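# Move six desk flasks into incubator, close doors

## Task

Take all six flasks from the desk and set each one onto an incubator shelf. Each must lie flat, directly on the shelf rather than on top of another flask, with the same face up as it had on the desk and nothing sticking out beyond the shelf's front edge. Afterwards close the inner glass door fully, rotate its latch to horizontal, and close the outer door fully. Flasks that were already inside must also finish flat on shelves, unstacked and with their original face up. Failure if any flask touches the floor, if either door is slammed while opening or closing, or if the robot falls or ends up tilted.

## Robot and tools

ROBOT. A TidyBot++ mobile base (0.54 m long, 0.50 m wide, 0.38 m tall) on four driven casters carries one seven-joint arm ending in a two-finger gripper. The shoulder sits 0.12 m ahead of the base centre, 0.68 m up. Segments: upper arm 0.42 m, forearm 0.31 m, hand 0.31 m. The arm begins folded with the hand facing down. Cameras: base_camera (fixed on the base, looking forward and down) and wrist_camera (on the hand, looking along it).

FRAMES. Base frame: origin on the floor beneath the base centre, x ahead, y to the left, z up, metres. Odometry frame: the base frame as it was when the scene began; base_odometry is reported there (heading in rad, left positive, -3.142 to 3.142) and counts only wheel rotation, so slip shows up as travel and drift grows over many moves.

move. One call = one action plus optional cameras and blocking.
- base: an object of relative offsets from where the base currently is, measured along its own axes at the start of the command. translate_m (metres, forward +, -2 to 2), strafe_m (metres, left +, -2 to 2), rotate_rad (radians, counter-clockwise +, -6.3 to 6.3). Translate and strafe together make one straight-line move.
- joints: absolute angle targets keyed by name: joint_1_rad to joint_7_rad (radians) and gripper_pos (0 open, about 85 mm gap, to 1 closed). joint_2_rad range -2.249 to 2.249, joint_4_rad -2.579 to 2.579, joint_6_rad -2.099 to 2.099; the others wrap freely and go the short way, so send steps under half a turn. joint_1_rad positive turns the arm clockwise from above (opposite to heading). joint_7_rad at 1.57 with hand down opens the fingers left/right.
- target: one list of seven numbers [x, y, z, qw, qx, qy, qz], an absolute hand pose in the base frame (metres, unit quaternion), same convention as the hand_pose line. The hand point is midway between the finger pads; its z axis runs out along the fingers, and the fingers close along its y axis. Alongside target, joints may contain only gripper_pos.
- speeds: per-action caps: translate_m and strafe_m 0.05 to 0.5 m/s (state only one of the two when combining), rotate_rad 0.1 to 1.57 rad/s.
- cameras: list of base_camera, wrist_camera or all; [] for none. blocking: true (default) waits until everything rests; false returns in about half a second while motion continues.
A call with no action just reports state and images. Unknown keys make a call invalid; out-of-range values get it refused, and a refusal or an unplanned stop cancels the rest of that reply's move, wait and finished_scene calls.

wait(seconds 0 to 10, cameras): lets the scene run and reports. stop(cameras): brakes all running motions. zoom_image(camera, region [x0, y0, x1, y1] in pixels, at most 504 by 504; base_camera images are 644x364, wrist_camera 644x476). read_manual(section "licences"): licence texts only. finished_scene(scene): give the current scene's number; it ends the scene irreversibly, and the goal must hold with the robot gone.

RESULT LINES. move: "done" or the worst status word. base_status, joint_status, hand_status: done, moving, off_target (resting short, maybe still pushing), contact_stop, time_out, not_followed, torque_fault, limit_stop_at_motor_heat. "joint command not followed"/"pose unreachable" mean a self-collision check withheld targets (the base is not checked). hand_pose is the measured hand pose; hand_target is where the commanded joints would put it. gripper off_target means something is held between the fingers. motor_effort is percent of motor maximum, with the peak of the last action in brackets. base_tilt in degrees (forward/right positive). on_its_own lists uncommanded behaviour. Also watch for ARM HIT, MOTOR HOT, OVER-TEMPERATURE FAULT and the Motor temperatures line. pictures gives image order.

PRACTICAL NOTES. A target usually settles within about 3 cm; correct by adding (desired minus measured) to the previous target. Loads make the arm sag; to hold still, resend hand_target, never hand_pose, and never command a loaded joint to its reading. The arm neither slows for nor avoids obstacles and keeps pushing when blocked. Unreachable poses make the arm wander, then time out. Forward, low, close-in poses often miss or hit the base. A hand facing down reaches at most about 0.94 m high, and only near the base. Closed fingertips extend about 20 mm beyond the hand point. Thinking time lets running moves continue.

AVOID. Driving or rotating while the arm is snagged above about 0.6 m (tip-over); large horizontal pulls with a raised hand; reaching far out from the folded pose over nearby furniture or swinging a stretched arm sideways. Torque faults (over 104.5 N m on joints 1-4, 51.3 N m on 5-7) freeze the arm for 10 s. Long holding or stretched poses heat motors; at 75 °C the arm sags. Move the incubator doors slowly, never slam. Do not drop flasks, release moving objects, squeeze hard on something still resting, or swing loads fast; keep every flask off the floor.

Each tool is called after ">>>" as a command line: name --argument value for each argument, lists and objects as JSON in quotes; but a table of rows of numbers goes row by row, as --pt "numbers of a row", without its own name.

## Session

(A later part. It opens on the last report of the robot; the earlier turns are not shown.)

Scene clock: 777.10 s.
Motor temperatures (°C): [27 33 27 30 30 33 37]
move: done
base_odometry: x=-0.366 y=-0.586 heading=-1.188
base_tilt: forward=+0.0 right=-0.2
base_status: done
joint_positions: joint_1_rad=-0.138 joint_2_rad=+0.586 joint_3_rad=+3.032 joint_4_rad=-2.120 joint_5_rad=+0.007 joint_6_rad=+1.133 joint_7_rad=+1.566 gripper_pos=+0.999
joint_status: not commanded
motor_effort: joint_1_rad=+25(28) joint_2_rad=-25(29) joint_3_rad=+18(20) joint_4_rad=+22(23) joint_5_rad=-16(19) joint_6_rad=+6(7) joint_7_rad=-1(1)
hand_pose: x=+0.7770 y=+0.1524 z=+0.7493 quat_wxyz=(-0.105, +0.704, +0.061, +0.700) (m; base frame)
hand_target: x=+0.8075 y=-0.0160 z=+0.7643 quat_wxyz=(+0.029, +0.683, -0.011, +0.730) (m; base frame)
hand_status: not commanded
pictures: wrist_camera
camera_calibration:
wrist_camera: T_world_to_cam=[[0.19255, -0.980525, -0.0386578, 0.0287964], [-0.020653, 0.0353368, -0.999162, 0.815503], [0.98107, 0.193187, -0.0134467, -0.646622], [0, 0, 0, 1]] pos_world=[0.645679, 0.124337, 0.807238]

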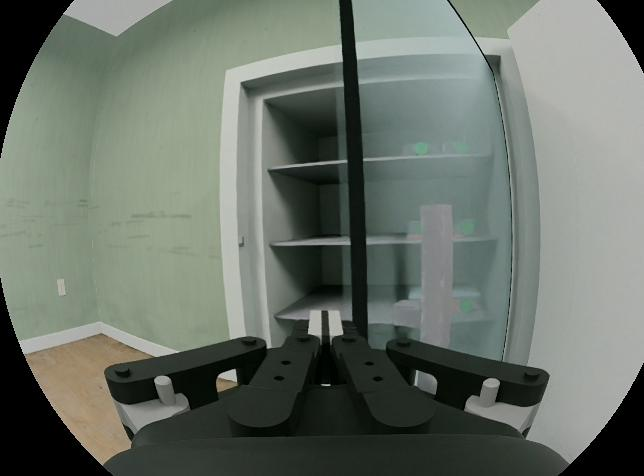

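>>> wait --seconds 1 --cameras '["wrist_camera"]'

Scene clock: 809.33 s.
Motor temperatures (°C): [27 33 27 30 30 33 37]
base_odometry: x=-0.366 y=-0.586 heading=-1.188
base_tilt: forward=+0.0 right=-0.2
base_status: done
joint_positions: joint_1_rad=-0.138 joint_2_rad=+0.586 joint_3_rad=+3.032 joint_4_rad=-2.120 joint_5_rad=+0.007 joint_6_rad=+1.133 joint_7_rad=+1.566 gripper_pos=+0.999
joint_status: not commanded
motor_effort: joint_1_rad=+25(28) joint_2_rad=-26(29) joint_3_rad=+18(20) joint_4_rad=+22(23) joint_5_rad=-16(19) joint_6_rad=+6(7) joint_7_rad=+0(1)
hand_pose: x=+0.7770 y=+0.1524 z=+0.7493 quat_wxyz=(-0.105, +0.704, +0.061, +0.700) (m; base frame)
hand_target: x=+0.8075 y=-0.0160 z=+0.7643 quat_wxyz=(+0.029, +0.683, -0.011, +0.730) (m; base frame)
hand_status: not commanded
wait: 1.00 s; at rest from the start
pictures: wrist_camera
camera_calibration:
wrist_camera: T_world_to_cam=[[0.19255, -0.980525, -0.0386578, 0.0287964], [-0.020653, 0.0353368, -0.999162, 0.815503], [0.98107, 0.193187, -0.0134467, -0.646622], [0, 0, 0, 1]] pos_world=[0.645679, 0.124337, 0.807238]

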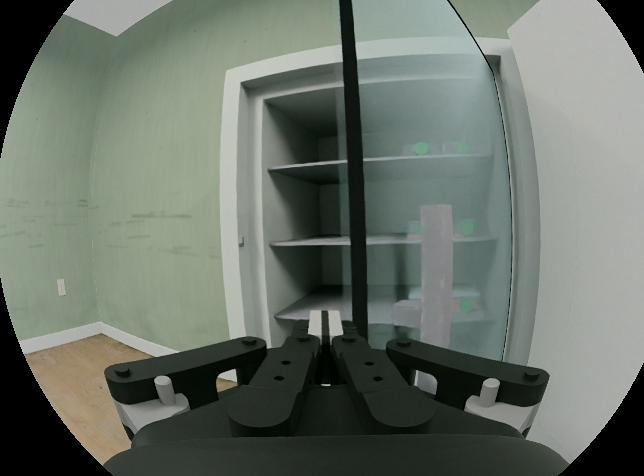

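>>> move --base '{"translate_m": -0.01, "strafe_m": -0.03}' --speeds '{"strafe_m": 0.06}' --cameras '["wrist_camera", "base_camera"]'

Scene clock: 834.30 s.
Motor temperatures (°C): [27 33 27 30 30 33 37]
move: done
base_odometry: x=-0.398 y=-0.588 heading=-1.187
base_tilt: forward=+0.1 right=-0.2
base_status: done
joint_positions: joint_1_rad=-0.136 joint_2_rad=+0.584 joint_3_rad=+3.033 joint_4_rad=-2.125 joint_5_rad=+0.007 joint_6_rad=+1.135 joint_7_rad=+1.566 gripper_pos=+0.999
joint_status: not commanded
motor_effort: joint_1_rad=+24(25) joint_2_rad=-25(29) joint_3_rad=+17(18) joint_4_rad=+22(25) joint_5_rad=-16(17) joint_6_rad=+6(9) joint_7_rad=+0(1)
hand_pose: x=+0.7757 y=+0.1510 z=+0.7493 quat_wxyz=(-0.104, +0.704, +0.061, +0.700) (m; base frame)
hand_target: x=+0.8075 y=-0.0160 z=+0.7643 quat_wxyz=(+0.029, +0.683, -0.011, +0.730) (m; base frame)
hand_status: not commanded
pictures: base_camera, wrist_camera
camera_calibration:
wrist_camera: T_world_to_cam=[[0.190933, -0.980872, -0.0378631, 0.0282216], [-0.0212278, 0.0344378, -0.999181, 0.816017], [0.981373, 0.191581, -0.0142465, -0.644458], [0, 0, 0, 1]] pos_world=[0.644388, 0.123046, 0.807236]

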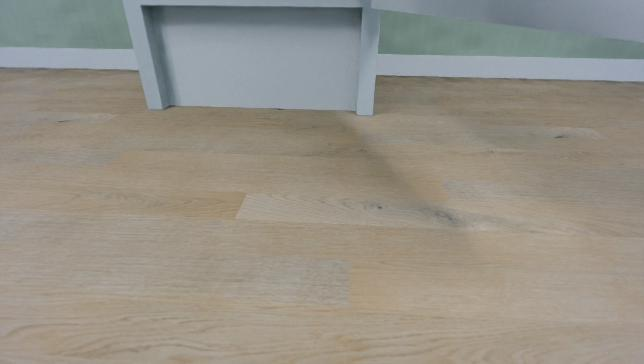

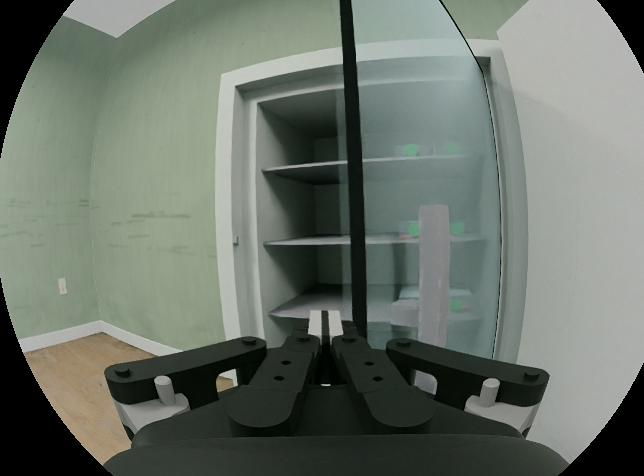

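>>> move --base '{"translate_m": 0.04, "strafe_m": -0.05}' --speeds '{"strafe_m": 0.08}' --cameras '["wrist_camera"]'

Scene clock: 847.70 s.
Motor temperatures (°C): [27 33 27 30 30 33 37]
move: done
base_odometry: x=-0.429 y=-0.644 heading=-1.187
base_tilt: forward=+0.0 right=-0.2
base_status: done
joint_positions: joint_1_rad=-0.180 joint_2_rad=+0.583 joint_3_rad=+2.998 joint_4_rad=-2.131 joint_5_rad=+0.045 joint_6_rad=+1.136 joint_7_rad=+1.566 gripper_pos=+0.999
joint_status: not commanded
motor_effort: joint_1_rad=+32(35) joint_2_rad=-27(29) joint_3_rad=+23(25) joint_4_rad=+24(25) joint_5_rad=-22(24) joint_6_rad=+8(9) joint_7_rad=+0(1)
hand_pose: x=+0.7579 y=+0.2066 z=+0.7497 quat_wxyz=(-0.142, +0.700, +0.097, +0.693) (m; base frame)
hand_target: x=+0.8075 y=-0.0160 z=+0.7643 quat_wxyz=(+0.029, +0.683, -0.011, +0.730) (m; base frame)
hand_status: not commanded
pictures: wrist_camera
camera_calibration:
wrist_camera: T_world_to_cam=[[0.294519, -0.954752, -0.0413049, 0.00492318], [-0.0258959, 0.0352327, -0.999044, 0.817502], [0.955295, 0.295307, -0.0143474, -0.639236], [0, 0, 0, 1]] pos_world=[0.630378, 0.164669, 0.807752]

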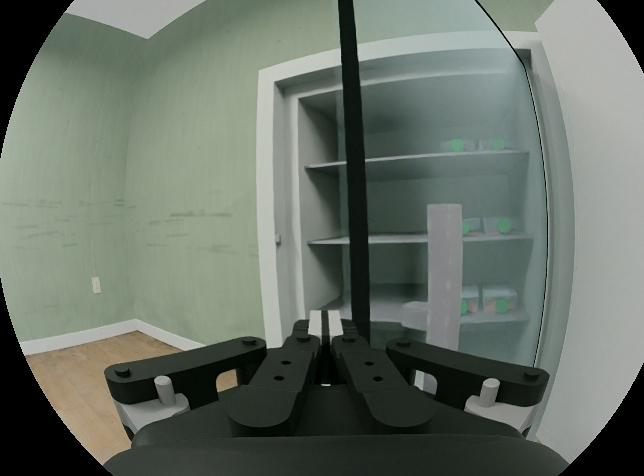

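>>> move --base '{"translate_m": -0.06, "strafe_m": 0.02}' --speeds '{"translate_m": 0.08}' --cameras '["wrist_camera"]'

Scene clock: 864.33 s.
Motor temperatures (°C): [28 33 27 30 30 33 37]
move: done
base_odometry: x=-0.433 y=-0.580 heading=-1.187
base_tilt: forward=+0.0 right=-0.2
base_status: done
joint_positions: joint_1_rad=-0.065 joint_2_rad=+0.584 joint_3_rad=+3.086 joint_4_rad=-2.124 joint_5_rad=+0.016 joint_6_rad=+1.139 joint_7_rad=+1.566 gripper_pos=+0.999
joint_status: not commanded
motor_effort: joint_1_rad=+12(31) joint_2_rad=-28(31) joint_3_rad=+8(22) joint_4_rad=+19(23) joint_5_rad=-9(22) joint_6_rad=+6(9) joint_7_rad=-1(1)
hand_pose: x=+0.7891 y=+0.0786 z=+0.7488 quat_wxyz=(-0.054, +0.705, +0.034, +0.706) (m; base frame)
hand_target: x=+0.8075 y=-0.0160 z=+0.7643 quat_wxyz=(+0.029, +0.683, -0.011, +0.730) (m; base frame)
hand_status: not commanded
pictures: wrist_camera
camera_calibration:
wrist_camera: T_world_to_cam=[[0.084349, -0.996424, -0.00498158, 0.0153877], [-0.0114128, 0.00403298, -0.999927, 0.813525], [0.996371, 0.0843997, -0.0110318, -0.649593], [0, 0, 0, 1]] pos_world=[0.655222, 0.0668772, 0.806375]

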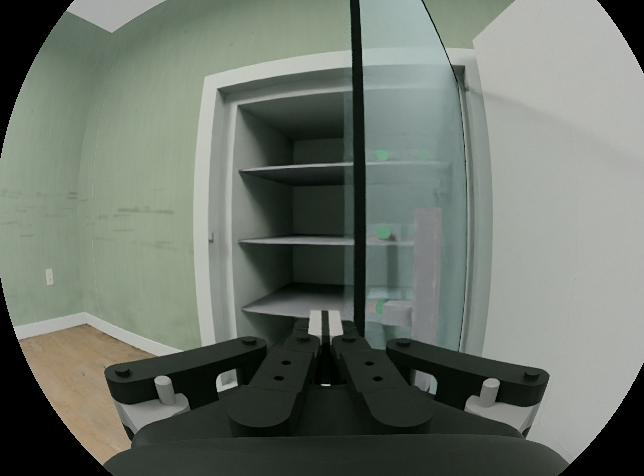

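>>> move --base '{"translate_m": -0.02, "strafe_m": -0.08}' --speeds '{"strafe_m": 0.1}' --cameras '["wrist_camera"]'

Scene clock: 876.70 s.
Motor temperatures (°C): [28 33 27 30 30 33 37]
move: done
base_odometry: x=-0.515 y=-0.592 heading=-1.186
base_tilt: forward=+0.0 right=-0.2
base_status: done
joint_positions: joint_1_rad=-0.072 joint_2_rad=+0.584 joint_3_rad=+3.083 joint_4_rad=-2.126 joint_5_rad=+0.016 joint_6_rad=+1.140 joint_7_rad=+1.566 gripper_pos=+0.999
joint_status: not commanded
motor_effort: joint_1_rad=+12(16) joint_2_rad=-26(31) joint_3_rad=+9(12) joint_4_rad=+21(24) joint_5_rad=-8(11) joint_6_rad=+5(8) joint_7_rad=+0(2)
hand_pose: x=+0.7879 y=+0.0849 z=+0.7487 quat_wxyz=(-0.058, +0.705, +0.037, +0.706) (m; base frame)
hand_target: x=+0.8075 y=-0.0160 z=+0.7643 quat_wxyz=(+0.029, +0.683, -0.011, +0.730) (m; base frame)
hand_status: not commanded
pictures: wrist_camera
camera_calibration:
wrist_camera: T_world_to_cam=[[0.0939483, -0.995554, -0.00670536, 0.0154819], [-0.0115147, 0.00564814, -0.999918, 0.813343], [0.99551, 0.0940178, -0.0109329, -0.649083], [0, 0, 0, 1]] pos_world=[0.654079, 0.0718445, 0.806283]

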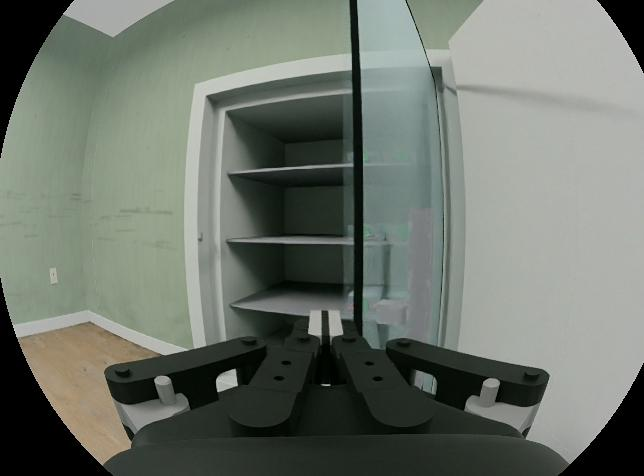

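>>> move --base '{"translate_m": 0.0, "strafe_m": -0.1}' --speeds '{"strafe_m": 0.1}' --cameras '["wrist_camera"]'

Scene clock: 890.43 s.
Motor temperatures (°C): [28 33 27 30 30 33 37]
move: done
base_odometry: x=-0.607 y=-0.629 heading=-1.186
base_tilt: forward=-0.1 right=-0.2
base_status: done
joint_positions: joint_1_rad=-0.096 joint_2_rad=+0.563 joint_3_rad=+3.060 joint_4_rad=-2.162 joint_5_rad=+0.016 joint_6_rad=+1.144 joint_7_rad=+1.566 gripper_pos=+0.999
joint_status: not commanded
motor_effort: joint_1_rad=+18(21) joint_2_rad=-21(26) joint_3_rad=+13(16) joint_4_rad=+28(31) joint_5_rad=-12(14) joint_6_rad=+4(6) joint_7_rad=+0(1)
hand_pose: x=+0.7717 y=+0.1116 z=+0.7487 quat_wxyz=(-0.078, +0.708, +0.049, +0.700) (m; base frame)
hand_target: x=+0.8075 y=-0.0160 z=+0.7643 quat_wxyz=(+0.029, +0.683, -0.011, +0.730) (m; base frame)
hand_status: not commanded
pictures: wrist_camera
camera_calibration:
wrist_camera: T_world_to_cam=[[0.137933, -0.990282, -0.0177585, 0.0172502], [-0.0239829, 0.0145852, -0.999606, 0.821434], [0.990151, 0.138304, -0.0217381, -0.628191], [0, 0, 0, 1]] pos_world=[0.639325, 0.0919834, 0.807761]

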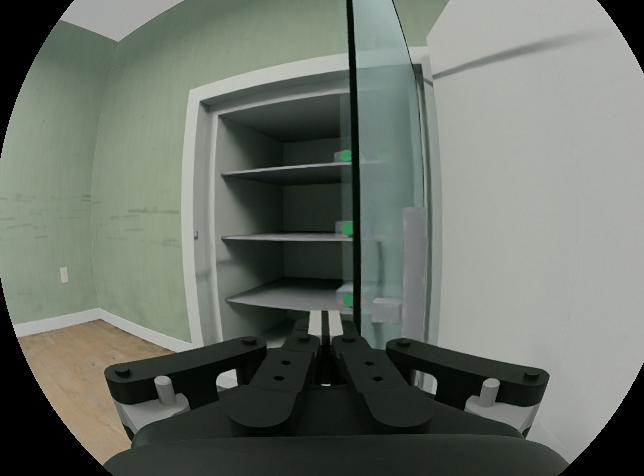

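>>> move --base '{"translate_m": -0.03, "strafe_m": 0.16}' --speeds '{"strafe_m": 0.15}' --cameras '[]'

>>> move --base '{"translate_m": -0.2, "strafe_m": 0.35}' --speeds '{"strafe_m": 0.35}' --cameras '["wrist_camera", "base_camera"]'

Scene clock: 902.77 s.
Motor temperatures (°C): [28 33 27 30 30 33 37]
move: done
base_odometry: x=-0.470 y=-0.541 heading=-1.186
base_tilt: forward=+0.0 right=-0.1
base_status: done
joint_positions: joint_1_rad=-0.010 joint_2_rad=+0.605 joint_3_rad=+3.129 joint_4_rad=-2.096 joint_5_rad=-0.017 joint_6_rad=+1.145 joint_7_rad=+1.566 gripper_pos=+0.999
joint_status: not commanded
motor_effort: joint_1_rad=+0(17) joint_2_rad=-35(36) joint_3_rad=+0(13) joint_4_rad=+11(28) joint_5_rad=-1(12) joint_6_rad=+9(9) joint_7_rad=+0(1)
hand_pose: x=+0.8034 y=+0.0095 z=+0.7483 quat_wxyz=(-0.008, +0.702, -0.005, +0.712) (m; base frame)
hand_target: x=+0.8075 y=-0.0160 z=+0.7643 quat_wxyz=(+0.029, +0.683, -0.011, +0.730) (m; base frame)
hand_status: not commanded
pictures: none
No camera images: "cameras" was empty.

Scene clock: 904.87 s.
Motor temperatures (°C): [28 33 27 30 30 33 37]
move: done
base_odometry: x=-0.221 y=-0.224 heading=-1.186
base_tilt: forward=+0.0 right=-0.2
base_status: done
joint_positions: joint_1_rad=-0.004 joint_2_rad=+0.606 joint_3_rad=+3.133 joint_4_rad=-2.096 joint_5_rad=-0.017 joint_6_rad=+1.145 joint_7_rad=+1.566 gripper_pos=+0.999
joint_status: not commanded
motor_effort: joint_1_rad=+0(3) joint_2_rad=-35(37) joint_3_rad=+0(2) joint_4_rad=+12(13) joint_5_rad=+0(1) joint_6_rad=+9(9) joint_7_rad=+0(1)
hand_pose: x=+0.8037 y=+0.0036 z=+0.7475 quat_wxyz=(-0.004, +0.702, -0.007, +0.712) (m; base frame)
hand_target: x=+0.8075 y=-0.0160 z=+0.7643 quat_wxyz=(+0.029, +0.683, -0.011, +0.730) (m; base frame)
hand_status: not commanded
pictures: base_camera, wrist_camera
camera_calibration:
wrist_camera: T_world_to_cam=[[-0.0458977, -0.998928, 0.00601317, 0.0358867], [0.000398785, -0.00603783, -0.999982, 0.803275], [0.998946, -0.0458945, 0.00067548, -0.668069], [0, 0, 0, 1]] pos_world=[0.668692, 0.0100375, 0.803495]

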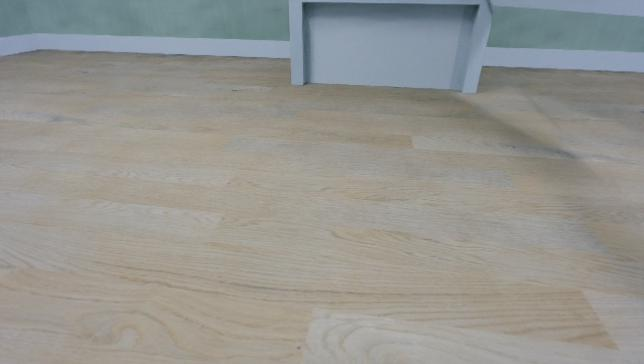

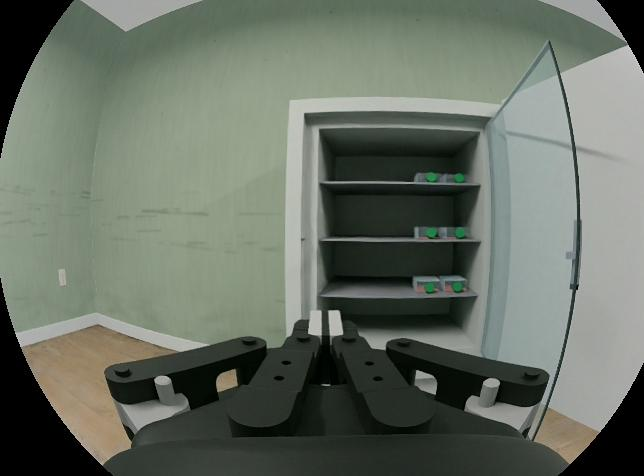

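>>> move --base '{"translate_m": -0.34, "strafe_m": 0.45, "rotate_rad": 1.568}' --joints '{"joint_1_rad": 0.0, "joint_2_rad": -0.6, "joint_3_rad": 3.1416, "joint_4_rad": -2.2, "joint_5_rad": 0.0, "joint_6_rad": -0.25, "joint_7_rad": 1.571, "gripper_pos": 0.4}' --cameras '["wrist_camera", "base_camera"]'

>>> zoom_image --camera "wrist_camera" --region '[100, 60, 600, 200]'

Scene clock: 927.37 s.
Motor temperatures (°C): [27 33 27 30 30 33 37]
move: done
base_odometry: x=+0.069 y=+0.260 heading=+0.381
base_tilt: forward=+0.0 right=-0.2
base_status: done
joint_positions: joint_1_rad=+0.001 joint_2_rad=-0.585 joint_3_rad=+3.139 joint_4_rad=-2.178 joint_5_rad=-0.018 joint_6_rad=-0.164 joint_7_rad=+1.566 gripper_pos=+0.400
joint_status: all done
motor_effort: joint_1_rad=+0(7) joint_2_rad=-1(38) joint_3_rad=+0(4) joint_4_rad=+21(22) joint_5_rad=+0(2) joint_6_rad=+9(10) joint_7_rad=-1(1)
hand_pose: x=+0.5069 y=+0.0031 z=+0.9676 quat_wxyz=(-0.008, +0.770, -0.007, +0.638) (m; base frame)
hand_target: x=+0.4949 y=+0.0014 z=+0.9341 quat_wxyz=(+0.000, +0.799, +0.000, +0.602) (m; base frame)
hand_status: not commanded
pictures: base_camera, wrist_camera
camera_calibration:
wrist_camera: T_world_to_cam=[[-0.0360716, -0.999308, 0.00907833, 0.0125895], [-0.199064, -0.00171723, -0.979985, 1.10522], [0.979322, -0.0371568, -0.198865, -0.168864], [0, 0, 0, 1]] pos_world=[0.385836, 0.0082042, 1.0494]

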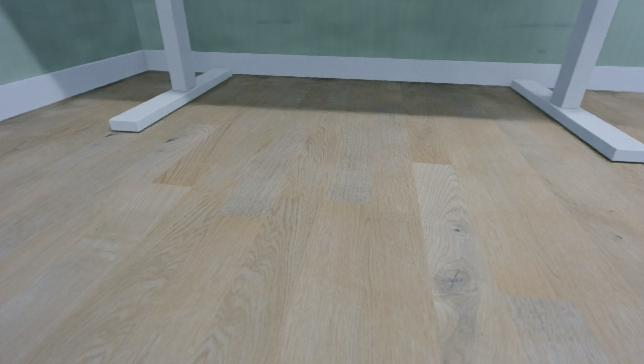

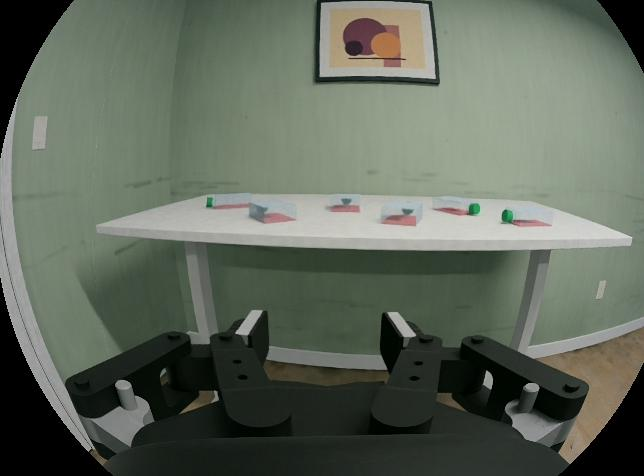

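Scaled by 1.008.

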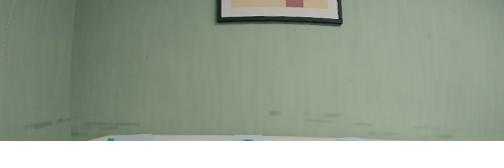

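>>> zoom_image --camera "base_camera" --region '[90, 90, 210, 150]'

>>> zoom_image --camera "base_camera" --region '[560, 110, 644, 180]'

>>> zoom_image --camera "wrist_camera" --region '[80, 170, 340, 260]'

>>> zoom_image --camera "wrist_camera" --region '[320, 170, 640, 260]'

Scaled by 4.200.

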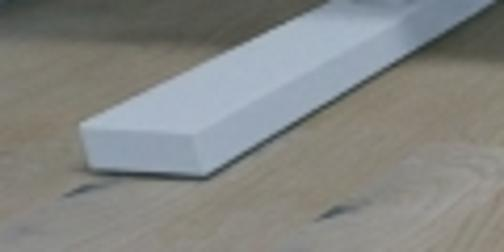

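Scaled by 6.000.

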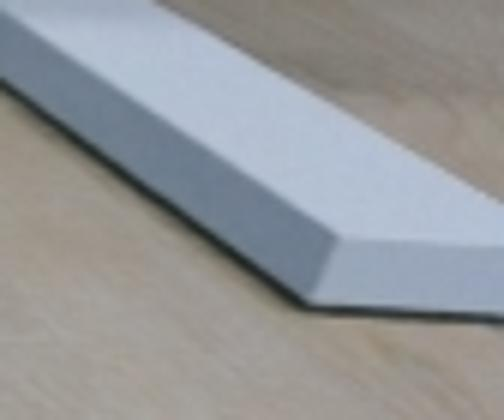

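Scaled by 1.938.

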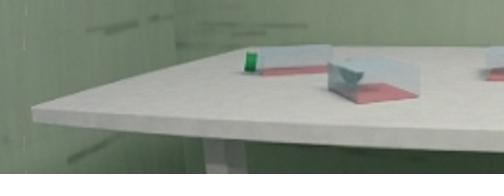

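Scaled by 1.575.

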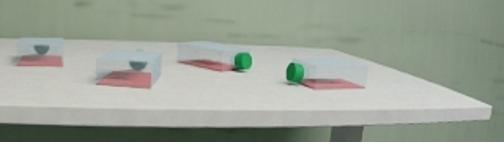

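>>> move --base '{"rotate_rad": -0.1065}' --joints '{"joint_1_rad": 0.0, "joint_2_rad": 0.17, "joint_3_rad": 3.1416, "joint_4_rad": -0.8, "joint_5_rad": 0.0, "joint_6_rad": -2.07, "joint_7_rad": 1.571, "gripper_pos": 0.4}' --cameras '["wrist_camera", "base_camera"]'

>>> zoom_image --camera "base_camera" --region '[0, 80, 160, 180]'

>>> zoom_image --camera "base_camera" --region '[480, 80, 644, 180]'

Scene clock: 1270.37 s.
Motor temperatures (°C): [27 31 27 30 30 33 37]
move: done
base_odometry: x=+0.069 y=+0.260 heading=+0.275
base_tilt: forward=+0.1 right=-0.2
base_status: done
joint_positions: joint_1_rad=+0.001 joint_2_rad=+0.158 joint_3_rad=+3.140 joint_4_rad=-0.822 joint_5_rad=-0.018 joint_6_rad=-1.985 joint_7_rad=+1.566 gripper_pos=+0.400
joint_status: all done
motor_effort: joint_1_rad=+0(2) joint_2_rad=-21(22) joint_3_rad=+0(2) joint_4_rad=+14(23) joint_5_rad=-1(2) joint_6_rad=+2(10) joint_7_rad=+0(1)
hand_pose: x=+0.5008 y=+0.0069 z=+0.9662 quat_wxyz=(-0.008, +0.996, +0.003, +0.088) (m; base frame)
hand_target: x=+0.4811 y=+0.0013 z=+0.9645 quat_wxyz=(+0.000, +0.999, +0.000, +0.051) (m; base frame)
hand_status: not commanded
pictures: base_camera, wrist_camera
camera_calibration:
wrist_camera: T_world_to_cam=[[0.0226348, -0.999347, 0.0281542, -0.0316487], [-0.986233, -0.0269342, -0.163152, 0.707792], [0.163804, -0.0240737, -0.986199, 1.006], [0, 0, 0, 1]] pos_world=[0.533977, 0.011654, 1.10849]

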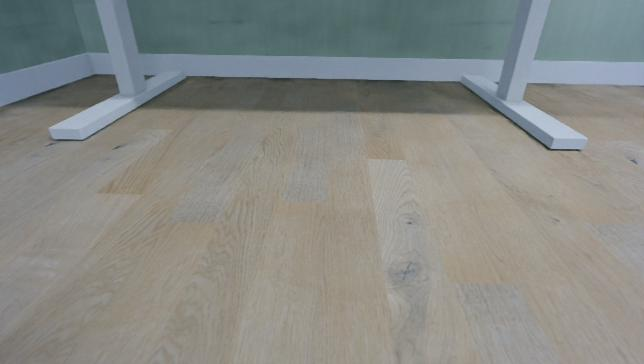

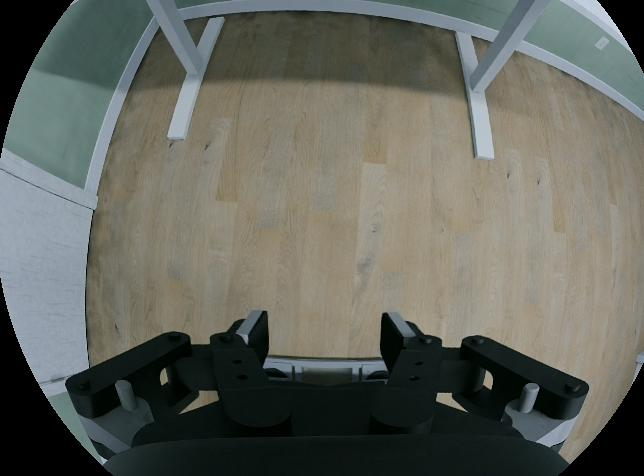

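Scaled by 3.150.

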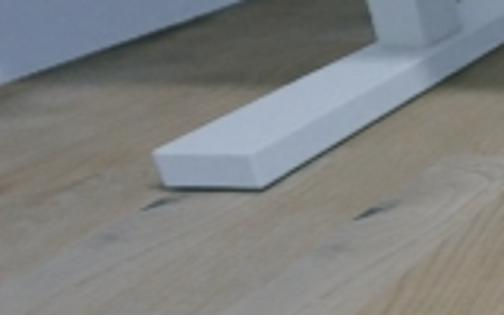

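Scaled by 3.073.

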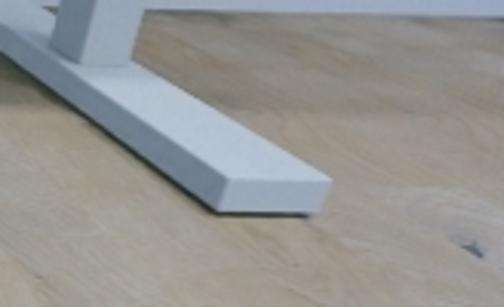

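>>> move

Scene clock: 1314.73 s.
Motor temperatures (°C): [27 32 27 31 30 33 37]
base_odometry: x=+0.069 y=+0.260 heading=+0.275
base_tilt: forward=+0.0 right=-0.1
base_status: done
joint_positions: joint_1_rad=+0.001 joint_2_rad=+0.158 joint_3_rad=+3.140 joint_4_rad=-0.822 joint_5_rad=-0.018 joint_6_rad=-1.988 joint_7_rad=+1.566 gripper_pos=+0.400
joint_status: all done
motor_effort: joint_1_rad=+0(2) joint_2_rad=-21(22) joint_3_rad=+0(2) joint_4_rad=+14(23) joint_5_rad=-1(2) joint_6_rad=+2(10) joint_7_rad=-1(1)
hand_pose: x=+0.5001 y=+0.0069 z=+0.9660 quat_wxyz=(-0.008, +0.996, +0.003, +0.087) (m; base frame)
hand_target: x=+0.4811 y=+0.0013 z=+0.9645 quat_wxyz=(+0.000, +0.999, +0.000, +0.051) (m; base frame)
hand_status: not commanded
pictures: base_camera, wrist_camera
camera_calibration:
wrist_camera: T_world_to_cam=[[0.0226803, -0.999345, 0.028202, -0.031711], [-0.986609, -0.0269309, -0.160863, 0.705034], [0.161517, -0.0241759, -0.986574, 1.0075], [0, 0, 0, 1]] pos_world=[0.533584, 0.0116542, 1.10828]

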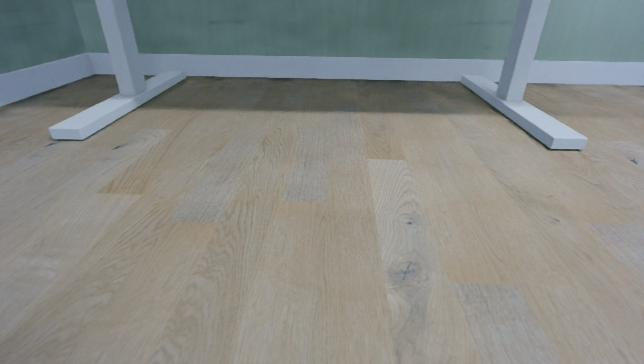

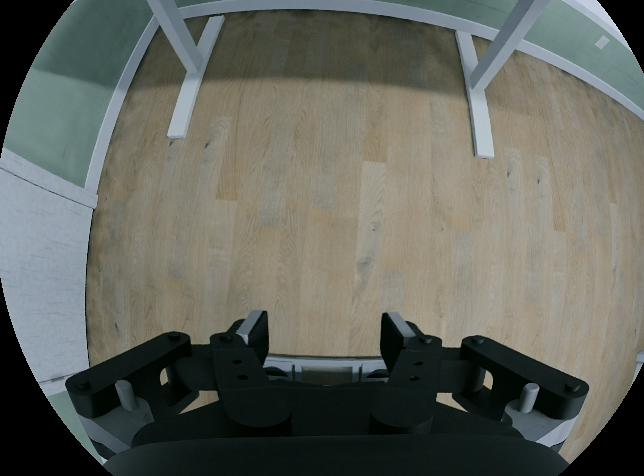

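>>> move --base '{"translate_m": 0.60, "strafe_m": -0.08}' --speeds '{"translate_m": 0.3}' --joints '{"joint_6_rad": -2.099}'

Scene clock: 1343.77 s.
Motor temperatures (°C): [27 32 27 31 30 33 37]
move: done
base_odometry: x=+0.668 y=+0.346 heading=+0.275
base_tilt: forward=+0.0 right=-0.2
base_status: done
joint_positions: joint_1_rad=+0.001 joint_2_rad=+0.172 joint_3_rad=+3.140 joint_4_rad=-0.820 joint_5_rad=-0.018 joint_6_rad=-2.026 joint_7_rad=+1.566 gripper_pos=+0.400
joint_status: all done
motor_effort: joint_1_rad=+0(1) joint_2_rad=-21(25) joint_3_rad=+0(1) joint_4_rad=+14(15) joint_5_rad=-1(1) joint_6_rad=+2(3) joint_7_rad=+0(1)
hand_pose: x=+0.4925 y=+0.0068 z=+0.9594 quat_wxyz=(-0.008, +0.998, +0.003, +0.061) (m; base frame)
hand_target: x=+0.4721 y=+0.0013 z=+0.9637 quat_wxyz=(+0.000, +0.999, +0.000, +0.036) (m; base frame)
hand_status: not commanded
pictures: base_camera, wrist_camera
camera_calibration:
wrist_camera: T_world_to_cam=[[0.0247572, -0.999318, 0.0273792, -0.0317642], [-0.993552, -0.0276271, -0.109963, 0.651131], [0.110645, -0.0244803, -0.993558, 1.03393], [0, 0, 0, 1]] pos_world=[0.53332, 0.0115571, 1.09974]

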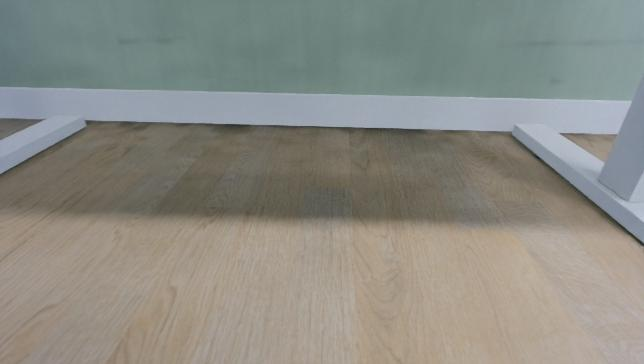

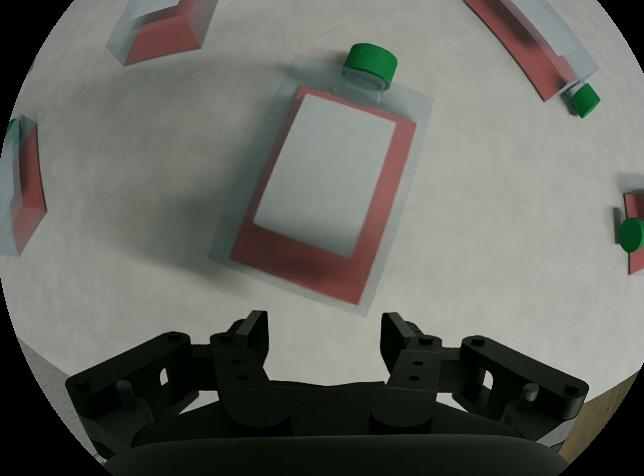

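>>> move --base '{"translate_m": 0.12, "strafe_m": -0.02}' --speeds '{"translate_m": 0.2}' --joints '{"joint_7_rad": 1.21, "gripper_pos": 0.3}' --cameras '["wrist_camera"]'

>>> move --joints '{"joint_2_rad": 0.25}' --cameras '["wrist_camera"]'

Scene clock: 1378.97 s.
Motor temperatures (°C): [27 32 27 31 30 33 37]
move: done
base_odometry: x=+0.789 y=+0.360 heading=+0.275
base_tilt: forward=+0.0 right=-0.2
base_status: done
joint_positions: joint_1_rad=+0.001 joint_2_rad=+0.174 joint_3_rad=+3.140 joint_4_rad=-0.819 joint_5_rad=-0.018 joint_6_rad=-2.026 joint_7_rad=+1.250 gripper_pos=+0.300
joint_status: all done
motor_effort: joint_1_rad=+0(1) joint_2_rad=-21(25) joint_3_rad=+0(1) joint_4_rad=+14(15) joint_5_rad=-1(1) joint_6_rad=+2(2) joint_7_rad=+0(1)
hand_pose: x=+0.4929 y=+0.0068 z=+0.9592 quat_wxyz=(-0.018, +0.986, -0.154, +0.059) (m; base frame)
hand_target: x=+0.4721 y=+0.0013 z=+0.9637 quat_wxyz=(-0.007, +0.983, -0.179, +0.036) (m; base frame)
hand_status: not commanded
pictures: wrist_camera
camera_calibration:
wrist_camera: T_world_to_cam=[[-0.2847, -0.958564, -0.0100512, 0.156465], [-0.953574, 0.284261, -0.0994599, 0.619642], [0.0981958, -0.0187317, -0.994991, 1.0412], [0, 0, 0, 1]] pos_world=[0.533179, -0.00665489, 1.09918]

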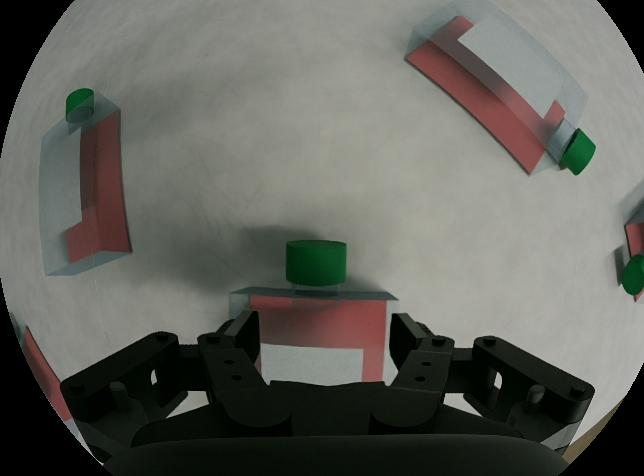

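Scene clock: 1379.83 s.
Motor temperatures (°C): [27 32 27 31 30 33 37]
move: off_target
base_odometry: x=+0.789 y=+0.360 heading=+0.275
base_tilt: forward=+0.0 right=-0.2
base_status: not commanded
joint_positions: joint_1_rad=+0.001 joint_2_rad=+0.194 joint_3_rad=+3.140 joint_4_rad=-0.795 joint_5_rad=-0.018 joint_6_rad=-2.028 joint_7_rad=+1.250 gripper_pos=+0.300
joint_status: joint_2_rad off_target (ended at +0.194, target +0.250)
motor_effort: joint_1_rad=+0(1) joint_2_rad=-15(22) joint_3_rad=+0(0) joint_4_rad=+9(14) joint_5_rad=-1(2) joint_6_rad=+3(3) joint_7_rad=+0(1)
hand_pose: x=+0.5014 y=+0.0068 z=+0.9585 quat_wxyz=(-0.018, +0.986, -0.154, +0.060) (m; base frame)
hand_target: x=+0.4935 y=+0.0013 z=+0.9346 quat_wxyz=(+0.001, +0.984, -0.179, -0.004) (m; base frame)
hand_status: not commanded
pictures: wrist_camera
camera_calibration:
wrist_camera: T_world_to_cam=[[-0.284664, -0.95857, -0.0105181, 0.159313], [-0.953449, 0.284249, -0.100685, 0.628762], [0.0995036, -0.0186331, -0.994863, 1.03884], [0, 0, 0, 1]] pos_world=[0.541475, -0.00665506, 1.09849]

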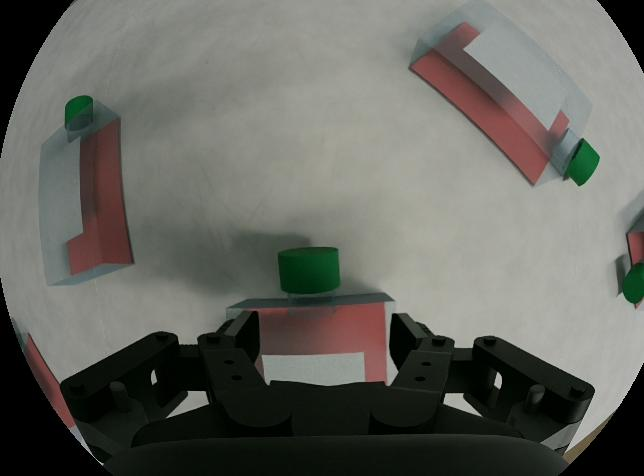

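>>> move --joints '{"joint_2_rad": 0.13}' --cameras '[]'

>>> move --base '{"translate_m": 0.03, "strafe_m": 0.004}' --speeds '{"translate_m": 0.1}' --joints '{"joint_7_rad": 1.20}' --cameras '["wrist_camera"]'

Scene clock: 1426.53 s.
Motor temperatures (°C): [27 32 27 30 30 33 37]
move: done
base_odometry: x=+0.789 y=+0.360 heading=+0.275
base_tilt: forward=+0.1 right=-0.2
base_status: not commanded
joint_positions: joint_1_rad=+0.001 joint_2_rad=+0.144 joint_3_rad=+3.140 joint_4_rad=-0.796 joint_5_rad=-0.018 joint_6_rad=-2.028 joint_7_rad=+1.250 gripper_pos=+0.300
joint_status: all done
motor_effort: joint_1_rad=-1(1) joint_2_rad=-21(25) joint_3_rad=+0(0) joint_4_rad=+14(15) joint_5_rad=+0(1) joint_6_rad=+2(3) joint_7_rad=+0(1)
hand_pose: x=+0.4869 y=+0.0068 z=+0.9768 quat_wxyz=(-0.022, +0.984, -0.154, +0.084) (m; base frame)
hand_target: x=+0.4605 y=+0.0013 z=+0.9776 quat_wxyz=(-0.010, +0.982, -0.179, +0.055) (m; base frame)
hand_status: not commanded
pictures: none
No camera images: "cameras" was empty.

Scene clock: 1427.43 s.
Motor temperatures (°C): [27 32 27 30 30 33 37]
move: done
base_odometry: x=+0.817 y=+0.372 heading=+0.275
base_tilt: forward=+0.0 right=-0.2
base_status: done
joint_positions: joint_1_rad=+0.001 joint_2_rad=+0.141 joint_3_rad=+3.140 joint_4_rad=-0.796 joint_5_rad=-0.018 joint_6_rad=-2.028 joint_7_rad=+1.245 gripper_pos=+0.300
joint_status: all done
motor_effort: joint_1_rad=+0(1) joint_2_rad=-20(24) joint_3_rad=+0(1) joint_4_rad=+14(15) joint_5_rad=+0(1) joint_6_rad=+2(3) joint_7_rad=+1(1)
hand_pose: x=+0.4858 y=+0.0068 z=+0.9781 quat_wxyz=(-0.022, +0.984, -0.156, +0.085) (m; base frame)
hand_target: x=+0.4605 y=+0.0013 z=+0.9776 quat_wxyz=(-0.010, +0.981, -0.184, +0.055) (m; base frame)
hand_status: not commanded
pictures: wrist_camera
camera_calibration:
wrist_camera: T_world_to_cam=[[-0.28926, -0.956893, -0.0261638, 0.172589], [-0.945286, 0.289846, -0.149744, 0.659817], [0.150872, -0.0185827, -0.988379, 1.02864], [0, 0, 0, 1]] pos_world=[0.518446, -0.00698114, 1.12]

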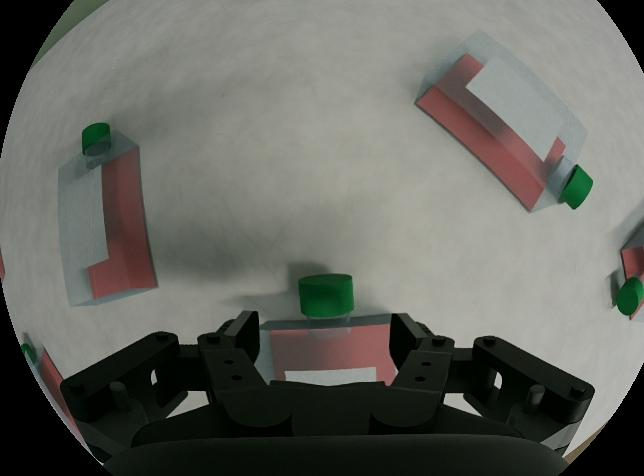

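>>> move --joints '{"joint_2_rad": 0.22, "joint_4_rad": -0.83, "joint_6_rad": -2.099}' --cameras '["wrist_camera"]'

Scene clock: 1444.77 s.
Motor temperatures (°C): [27 32 27 30 30 33 37]
move: done
base_odometry: x=+0.817 y=+0.372 heading=+0.275
base_tilt: forward=+0.0 right=-0.2
base_status: not commanded
joint_positions: joint_1_rad=+0.001 joint_2_rad=+0.222 joint_3_rad=+3.140 joint_4_rad=-0.813 joint_5_rad=-0.018 joint_6_rad=-2.028 joint_7_rad=+1.245 gripper_pos=+0.300
joint_status: all done
motor_effort: joint_1_rad=+0(1) joint_2_rad=-24(27) joint_3_rad=+0(1) joint_4_rad=+14(15) joint_5_rad=+0(1) joint_6_rad=+1(3) joint_7_rad=+0(1)
hand_pose: x=+0.5062 y=+0.0068 z=+0.9423 quat_wxyz=(-0.014, +0.987, -0.157, +0.037) (m; base frame)
hand_target: x=+0.4812 y=+0.0013 z=+0.9376 quat_wxyz=(+0.001, +0.983, -0.184, -0.004) (m; base frame)
hand_status: not commanded
pictures: wrist_camera
camera_calibration:
wrist_camera: T_world_to_cam=[[-0.290424, -0.956895, 0.00230363, 0.15123], [-0.955431, 0.289844, -0.0560606, 0.590606], [0.0529765, -0.0184823, -0.998425, 1.04918], [0, 0, 0, 1]] pos_world=[0.552622, -0.00708137, 1.08029]

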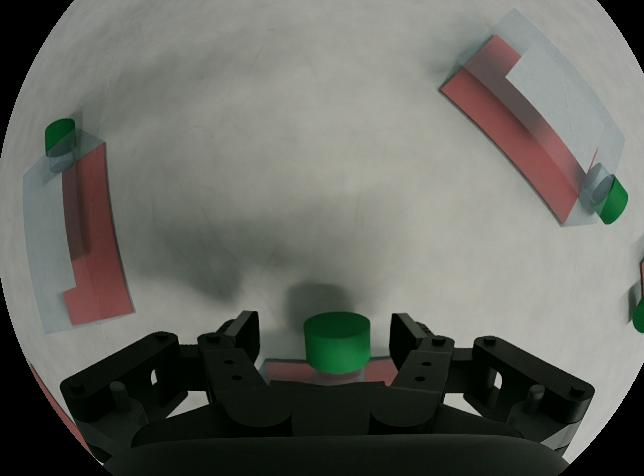

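>>> move --base '{"translate_m": -0.013, "strafe_m": -0.005}' --speeds '{"translate_m": 0.05}' --cameras '[]'

>>> move --joints '{"joint_2_rad": 0.262, "joint_4_rad": -0.83}' --cameras '["wrist_camera"]'

Scene clock: 1465.17 s.
Motor temperatures (°C): [27 32 27 30 30 33 37]
move: done
base_odometry: x=+0.806 y=+0.363 heading=+0.275
base_tilt: forward=+0.0 right=-0.2
base_status: done
joint_positions: joint_1_rad=+0.001 joint_2_rad=+0.222 joint_3_rad=+3.140 joint_4_rad=-0.813 joint_5_rad=-0.018 joint_6_rad=-2.029 joint_7_rad=+1.245 gripper_pos=+0.300
joint_status: not commanded
motor_effort: joint_1_rad=+0(2) joint_2_rad=-23(28) joint_3_rad=+0(1) joint_4_rad=+14(15) joint_5_rad=+0(1) joint_6_rad=+1(2) joint_7_rad=+0(1)
hand_pose: x=+0.5061 y=+0.0068 z=+0.9423 quat_wxyz=(-0.014, +0.987, -0.157, +0.037) (m; base frame)
hand_target: x=+0.4812 y=+0.0013 z=+0.9376 quat_wxyz=(+0.001, +0.983, -0.184, -0.004) (m; base frame)
hand_status: not commanded
pictures: none
No camera images: "cameras" was empty.

Scene clock: 1466.00 s.
Motor temperatures (°C): [27 32 27 30 30 33 37]
move: done
base_odometry: x=+0.806 y=+0.363 heading=+0.275
base_tilt: forward=+0.1 right=-0.1
base_status: not commanded
joint_positions: joint_1_rad=+0.001 joint_2_rad=+0.257 joint_3_rad=+3.140 joint_4_rad=-0.814 joint_5_rad=-0.018 joint_6_rad=-2.029 joint_7_rad=+1.245 gripper_pos=+0.300
joint_status: all done
motor_effort: joint_1_rad=+0(1) joint_2_rad=-24(27) joint_3_rad=+0(0) joint_4_rad=+14(15) joint_5_rad=+0(1) joint_6_rad=+1(1) joint_7_rad=-1(1)
hand_pose: x=+0.5149 y=+0.0068 z=+0.9282 quat_wxyz=(-0.012, +0.987, -0.158, +0.019) (m; base frame)
hand_target: x=+0.4916 y=+0.0013 z=+0.9221 quat_wxyz=(+0.005, +0.983, -0.184, -0.024) (m; base frame)
hand_status: not commanded
pictures: wrist_camera
camera_calibration:
wrist_camera: T_world_to_cam=[[-0.290155, -0.956894, 0.0127963, 0.143921], [-0.956831, 0.289848, -0.021498, 0.566801], [0.0168624, -0.0184817, -0.999687, 1.05442], [0, 0, 0, 1]] pos_world=[0.566312, -0.00708139, 1.06443]

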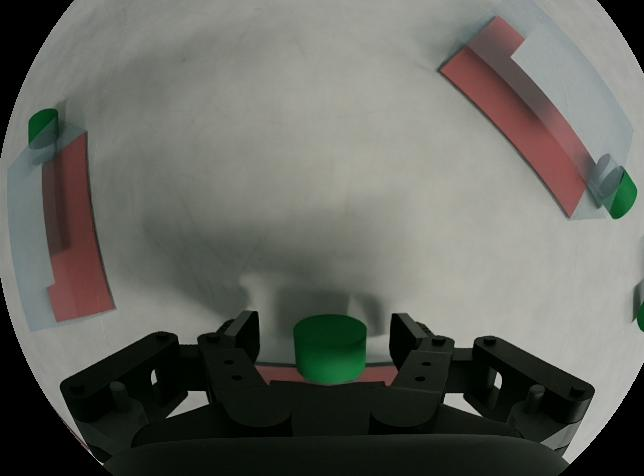

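>>> move --joints '{"joint_2_rad": 0.295, "joint_4_rad": -0.83}' --cameras '["wrist_camera"]'

Scene clock: 1472.20 s.
Motor temperatures (°C): [27 32 27 30 30 33 37]
move: done
base_odometry: x=+0.806 y=+0.363 heading=+0.275
base_tilt: forward=+0.0 right=-0.2
base_status: not commanded
joint_positions: joint_1_rad=+0.001 joint_2_rad=+0.282 joint_3_rad=+3.140 joint_4_rad=-0.814 joint_5_rad=-0.018 joint_6_rad=-2.029 joint_7_rad=+1.245 gripper_pos=+0.300
joint_status: all done
motor_effort: joint_1_rad=+0(1) joint_2_rad=-22(27) joint_3_rad=+0(0) joint_4_rad=+11(15) joint_5_rad=-1(1) joint_6_rad=+1(2) joint_7_rad=+0(1)
hand_pose: x=+0.5207 y=+0.0068 z=+0.9182 quat_wxyz=(-0.010, +0.987, -0.158, +0.006) (m; base frame)
hand_target: x=+0.4993 y=+0.0013 z=+0.9097 quat_wxyz=(+0.008, +0.982, -0.184, -0.040) (m; base frame)
hand_status: not commanded
pictures: wrist_camera
camera_calibration:
wrist_camera: T_world_to_cam=[[-0.289657, -0.956916, 0.0202512, 0.138616], [-0.95709, 0.289775, 0.00310527, 0.549657], [-0.00883979, -0.0184828, -0.99979, 1.05786], [0, 0, 0, 1]] pos_world=[0.575573, -0.00708105, 1.05312]

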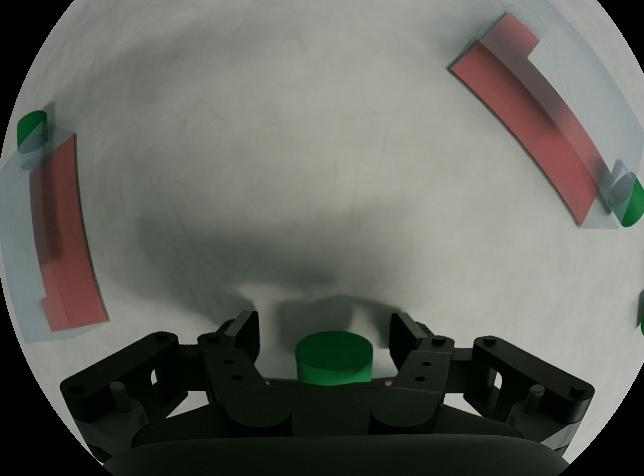

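>>> move --joints '{"joint_2_rad": 0.27, "joint_4_rad": -0.83}' --cameras '[]'

>>> move --joints '{"gripper_pos": 0.8}' --cameras '["wrist_camera"]'

Scene clock: 1481.57 s.
Motor temperatures (°C): [27 32 27 30 30 33 37]
move: done
base_odometry: x=+0.806 y=+0.363 heading=+0.275
base_tilt: forward=+0.0 right=-0.2
base_status: not commanded
joint_positions: joint_1_rad=+0.001 joint_2_rad=+0.281 joint_3_rad=+3.140 joint_4_rad=-0.816 joint_5_rad=-0.018 joint_6_rad=-2.029 joint_7_rad=+1.245 gripper_pos=+0.300
joint_status: all done
motor_effort: joint_1_rad=+0(1) joint_2_rad=-25(27) joint_3_rad=+0(1) joint_4_rad=+14(15) joint_5_rad=-1(1) joint_6_rad=+1(1) joint_7_rad=+0(1)
hand_pose: x=+0.5202 y=+0.0068 z=+0.9184 quat_wxyz=(-0.010, +0.987, -0.158, +0.006) (m; base frame)
hand_target: x=+0.4935 y=+0.0013 z=+0.9191 quat_wxyz=(+0.005, +0.982, -0.184, -0.028) (m; base frame)
hand_status: not commanded
pictures: none
No camera images: "cameras" was empty.

Scene clock: 1482.40 s.
Motor temperatures (°C): [27 32 27 30 30 33 37]
move: off_target
base_odometry: x=+0.806 y=+0.363 heading=+0.275
base_tilt: forward=+0.1 right=-0.2
base_status: not commanded
joint_positions: joint_1_rad=+0.001 joint_2_rad=+0.268 joint_3_rad=+3.140 joint_4_rad=-0.816 joint_5_rad=-0.018 joint_6_rad=-2.029 joint_7_rad=+1.245 gripper_pos=+0.684
joint_status: gripper_pos off_target (ended at +0.684, target +0.800)
motor_effort: joint_1_rad=-1(1) joint_2_rad=-24(25) joint_3_rad=+0(1) joint_4_rad=+13(14) joint_5_rad=-1(2) joint_6_rad=+0(1) joint_7_rad=-1(1)
hand_pose: x=+0.5171 y=+0.0068 z=+0.9235 quat_wxyz=(-0.011, +0.987, -0.158, +0.013) (m; base frame)
hand_target: x=+0.4935 y=+0.0013 z=+0.9191 quat_wxyz=(+0.005, +0.982, -0.184, -0.028) (m; base frame)
hand_status: not commanded
pictures: wrist_camera
camera_calibration:
wrist_camera: T_world_to_cam=[[-0.289878, -0.956921, 0.0165418, 0.141006], [-0.957056, 0.28976, -0.0091483, 0.557495], [0.00396103, -0.0184834, -0.999821, 1.0565], [0, 0, 0, 1]] pos_world=[0.570243, -0.00708097, 1.05908]

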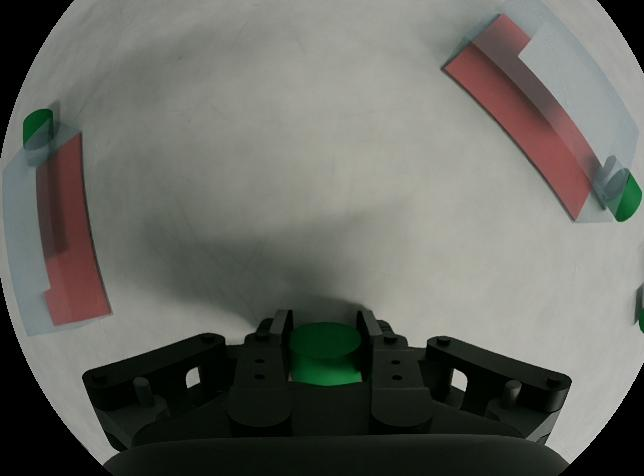

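>>> move --joints '{"joint_2_rad": 0.20, "joint_4_rad": -0.83}' --cameras '[]'

>>> move --base '{"translate_m": -0.09}' --speeds '{"translate_m": 0.15}' --joints '{"joint_2_rad": 0.09, "joint_4_rad": -0.93}' --cameras '["wrist_camera"]'

>>> move --joints '{"joint_7_rad": -1.63}' --cameras '["wrist_camera"]'

Scene clock: 1606.00 s.
Motor temperatures (°C): [27 32 27 30 30 33 37]
move: done
base_odometry: x=+0.806 y=+0.363 heading=+0.275
base_tilt: forward=+0.0 right=-0.2
base_status: not commanded
joint_positions: joint_1_rad=+0.001 joint_2_rad=+0.215 joint_3_rad=+3.140 joint_4_rad=-0.819 joint_5_rad=-0.018 joint_6_rad=-2.029 joint_7_rad=+1.245 gripper_pos=+0.684
joint_status: all done
motor_effort: joint_1_rad=-1(1) joint_2_rad=-24(29) joint_3_rad=+0(1) joint_4_rad=+14(16) joint_5_rad=+0(1) joint_6_rad=+1(1) joint_7_rad=+0(1)
hand_pose: x=+0.5033 y=+0.0068 z=+0.9431 quat_wxyz=(-0.014, +0.987, -0.157, +0.037) (m; base frame)
hand_target: x=+0.4760 y=+0.0013 z=+0.9447 quat_wxyz=(-0.001, +0.983, -0.184, +0.006) (m; base frame)
hand_status: not commanded
pictures: none
No camera images: "cameras" was empty.

Scene clock: 1607.40 s.
Motor temperatures (°C): [27 32 27 30 30 33 37]
move: done
base_odometry: x=+0.719 y=+0.339 heading=+0.275
base_tilt: forward=+0.0 right=-0.2
base_status: done
joint_positions: joint_1_rad=+0.001 joint_2_rad=+0.091 joint_3_rad=+3.140 joint_4_rad=-0.911 joint_5_rad=-0.018 joint_6_rad=-2.029 joint_7_rad=+1.245 gripper_pos=+0.684
joint_status: all done
motor_effort: joint_1_rad=+0(1) joint_2_rad=-19(29) joint_3_rad=+0(1) joint_4_rad=+14(16) joint_5_rad=-1(1) joint_6_rad=+1(2) joint_7_rad=+1(1)
hand_pose: x=+0.4564 y=+0.0068 z=+0.9606 quat_wxyz=(-0.017, +0.986, -0.157, +0.053) (m; base frame)
hand_target: x=+0.4317 y=+0.0013 z=+0.9542 quat_wxyz=(-0.002, +0.983, -0.184, +0.011) (m; base frame)
hand_status: not commanded
pictures: wrist_camera
camera_calibration:
wrist_camera: T_world_to_cam=[[-0.290294, -0.956914, -0.00669699, 0.145351], [-0.953164, 0.289763, -0.0866937, 0.572376], [0.0848989, -0.0187833, -0.996213, 1.05332], [0, 0, 0, 1]] pos_world=[0.498336, -0.00698029, 1.09993]

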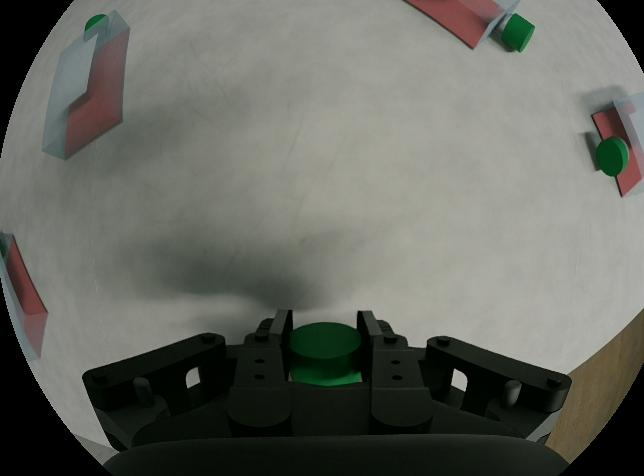

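Scene clock: 1610.57 s.
Motor temperatures (°C): [27 32 27 30 30 33 37]
move: done
base_odometry: x=+0.719 y=+0.339 heading=+0.275
base_tilt: forward=+0.0 right=-0.2
base_status: not commanded
joint_positions: joint_1_rad=+0.001 joint_2_rad=+0.091 joint_3_rad=+3.140 joint_4_rad=-0.911 joint_5_rad=-0.018 joint_6_rad=-2.029 joint_7_rad=-1.574 gripper_pos=+0.684
joint_status: all done
motor_effort: joint_1_rad=+0(1) joint_2_rad=-19(20) joint_3_rad=+0(0) joint_4_rad=+14(15) joint_5_rad=-1(2) joint_6_rad=+1(2) joint_7_rad=+0(2)
hand_pose: x=+0.4564 y=+0.0068 z=+0.9606 quat_wxyz=(-0.055, +0.003, -0.998, -0.008) (m; base frame)
hand_target: x=+0.4317 y=+0.0013 z=+0.9542 quat_wxyz=(-0.011, -0.030, -0.999, +0.000) (m; base frame)
hand_status: not commanded
pictures: wrist_camera
camera_calibration:
wrist_camera: T_world_to_cam=[[-0.0350205, 0.997909, 0.0543176, -0.0430838], [0.992029, 0.0281285, 0.122827, -0.514818], [0.121043, 0.0581861, -0.99094, 1.03132], [0, 0, 0, 1]] pos_world=[0.384372, -0.00253381, 1.08755]

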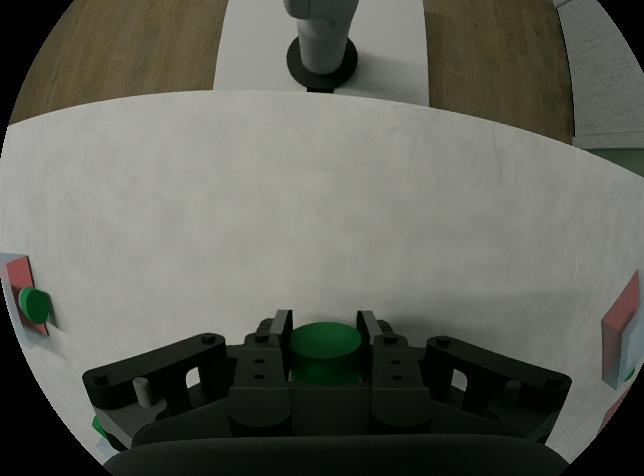

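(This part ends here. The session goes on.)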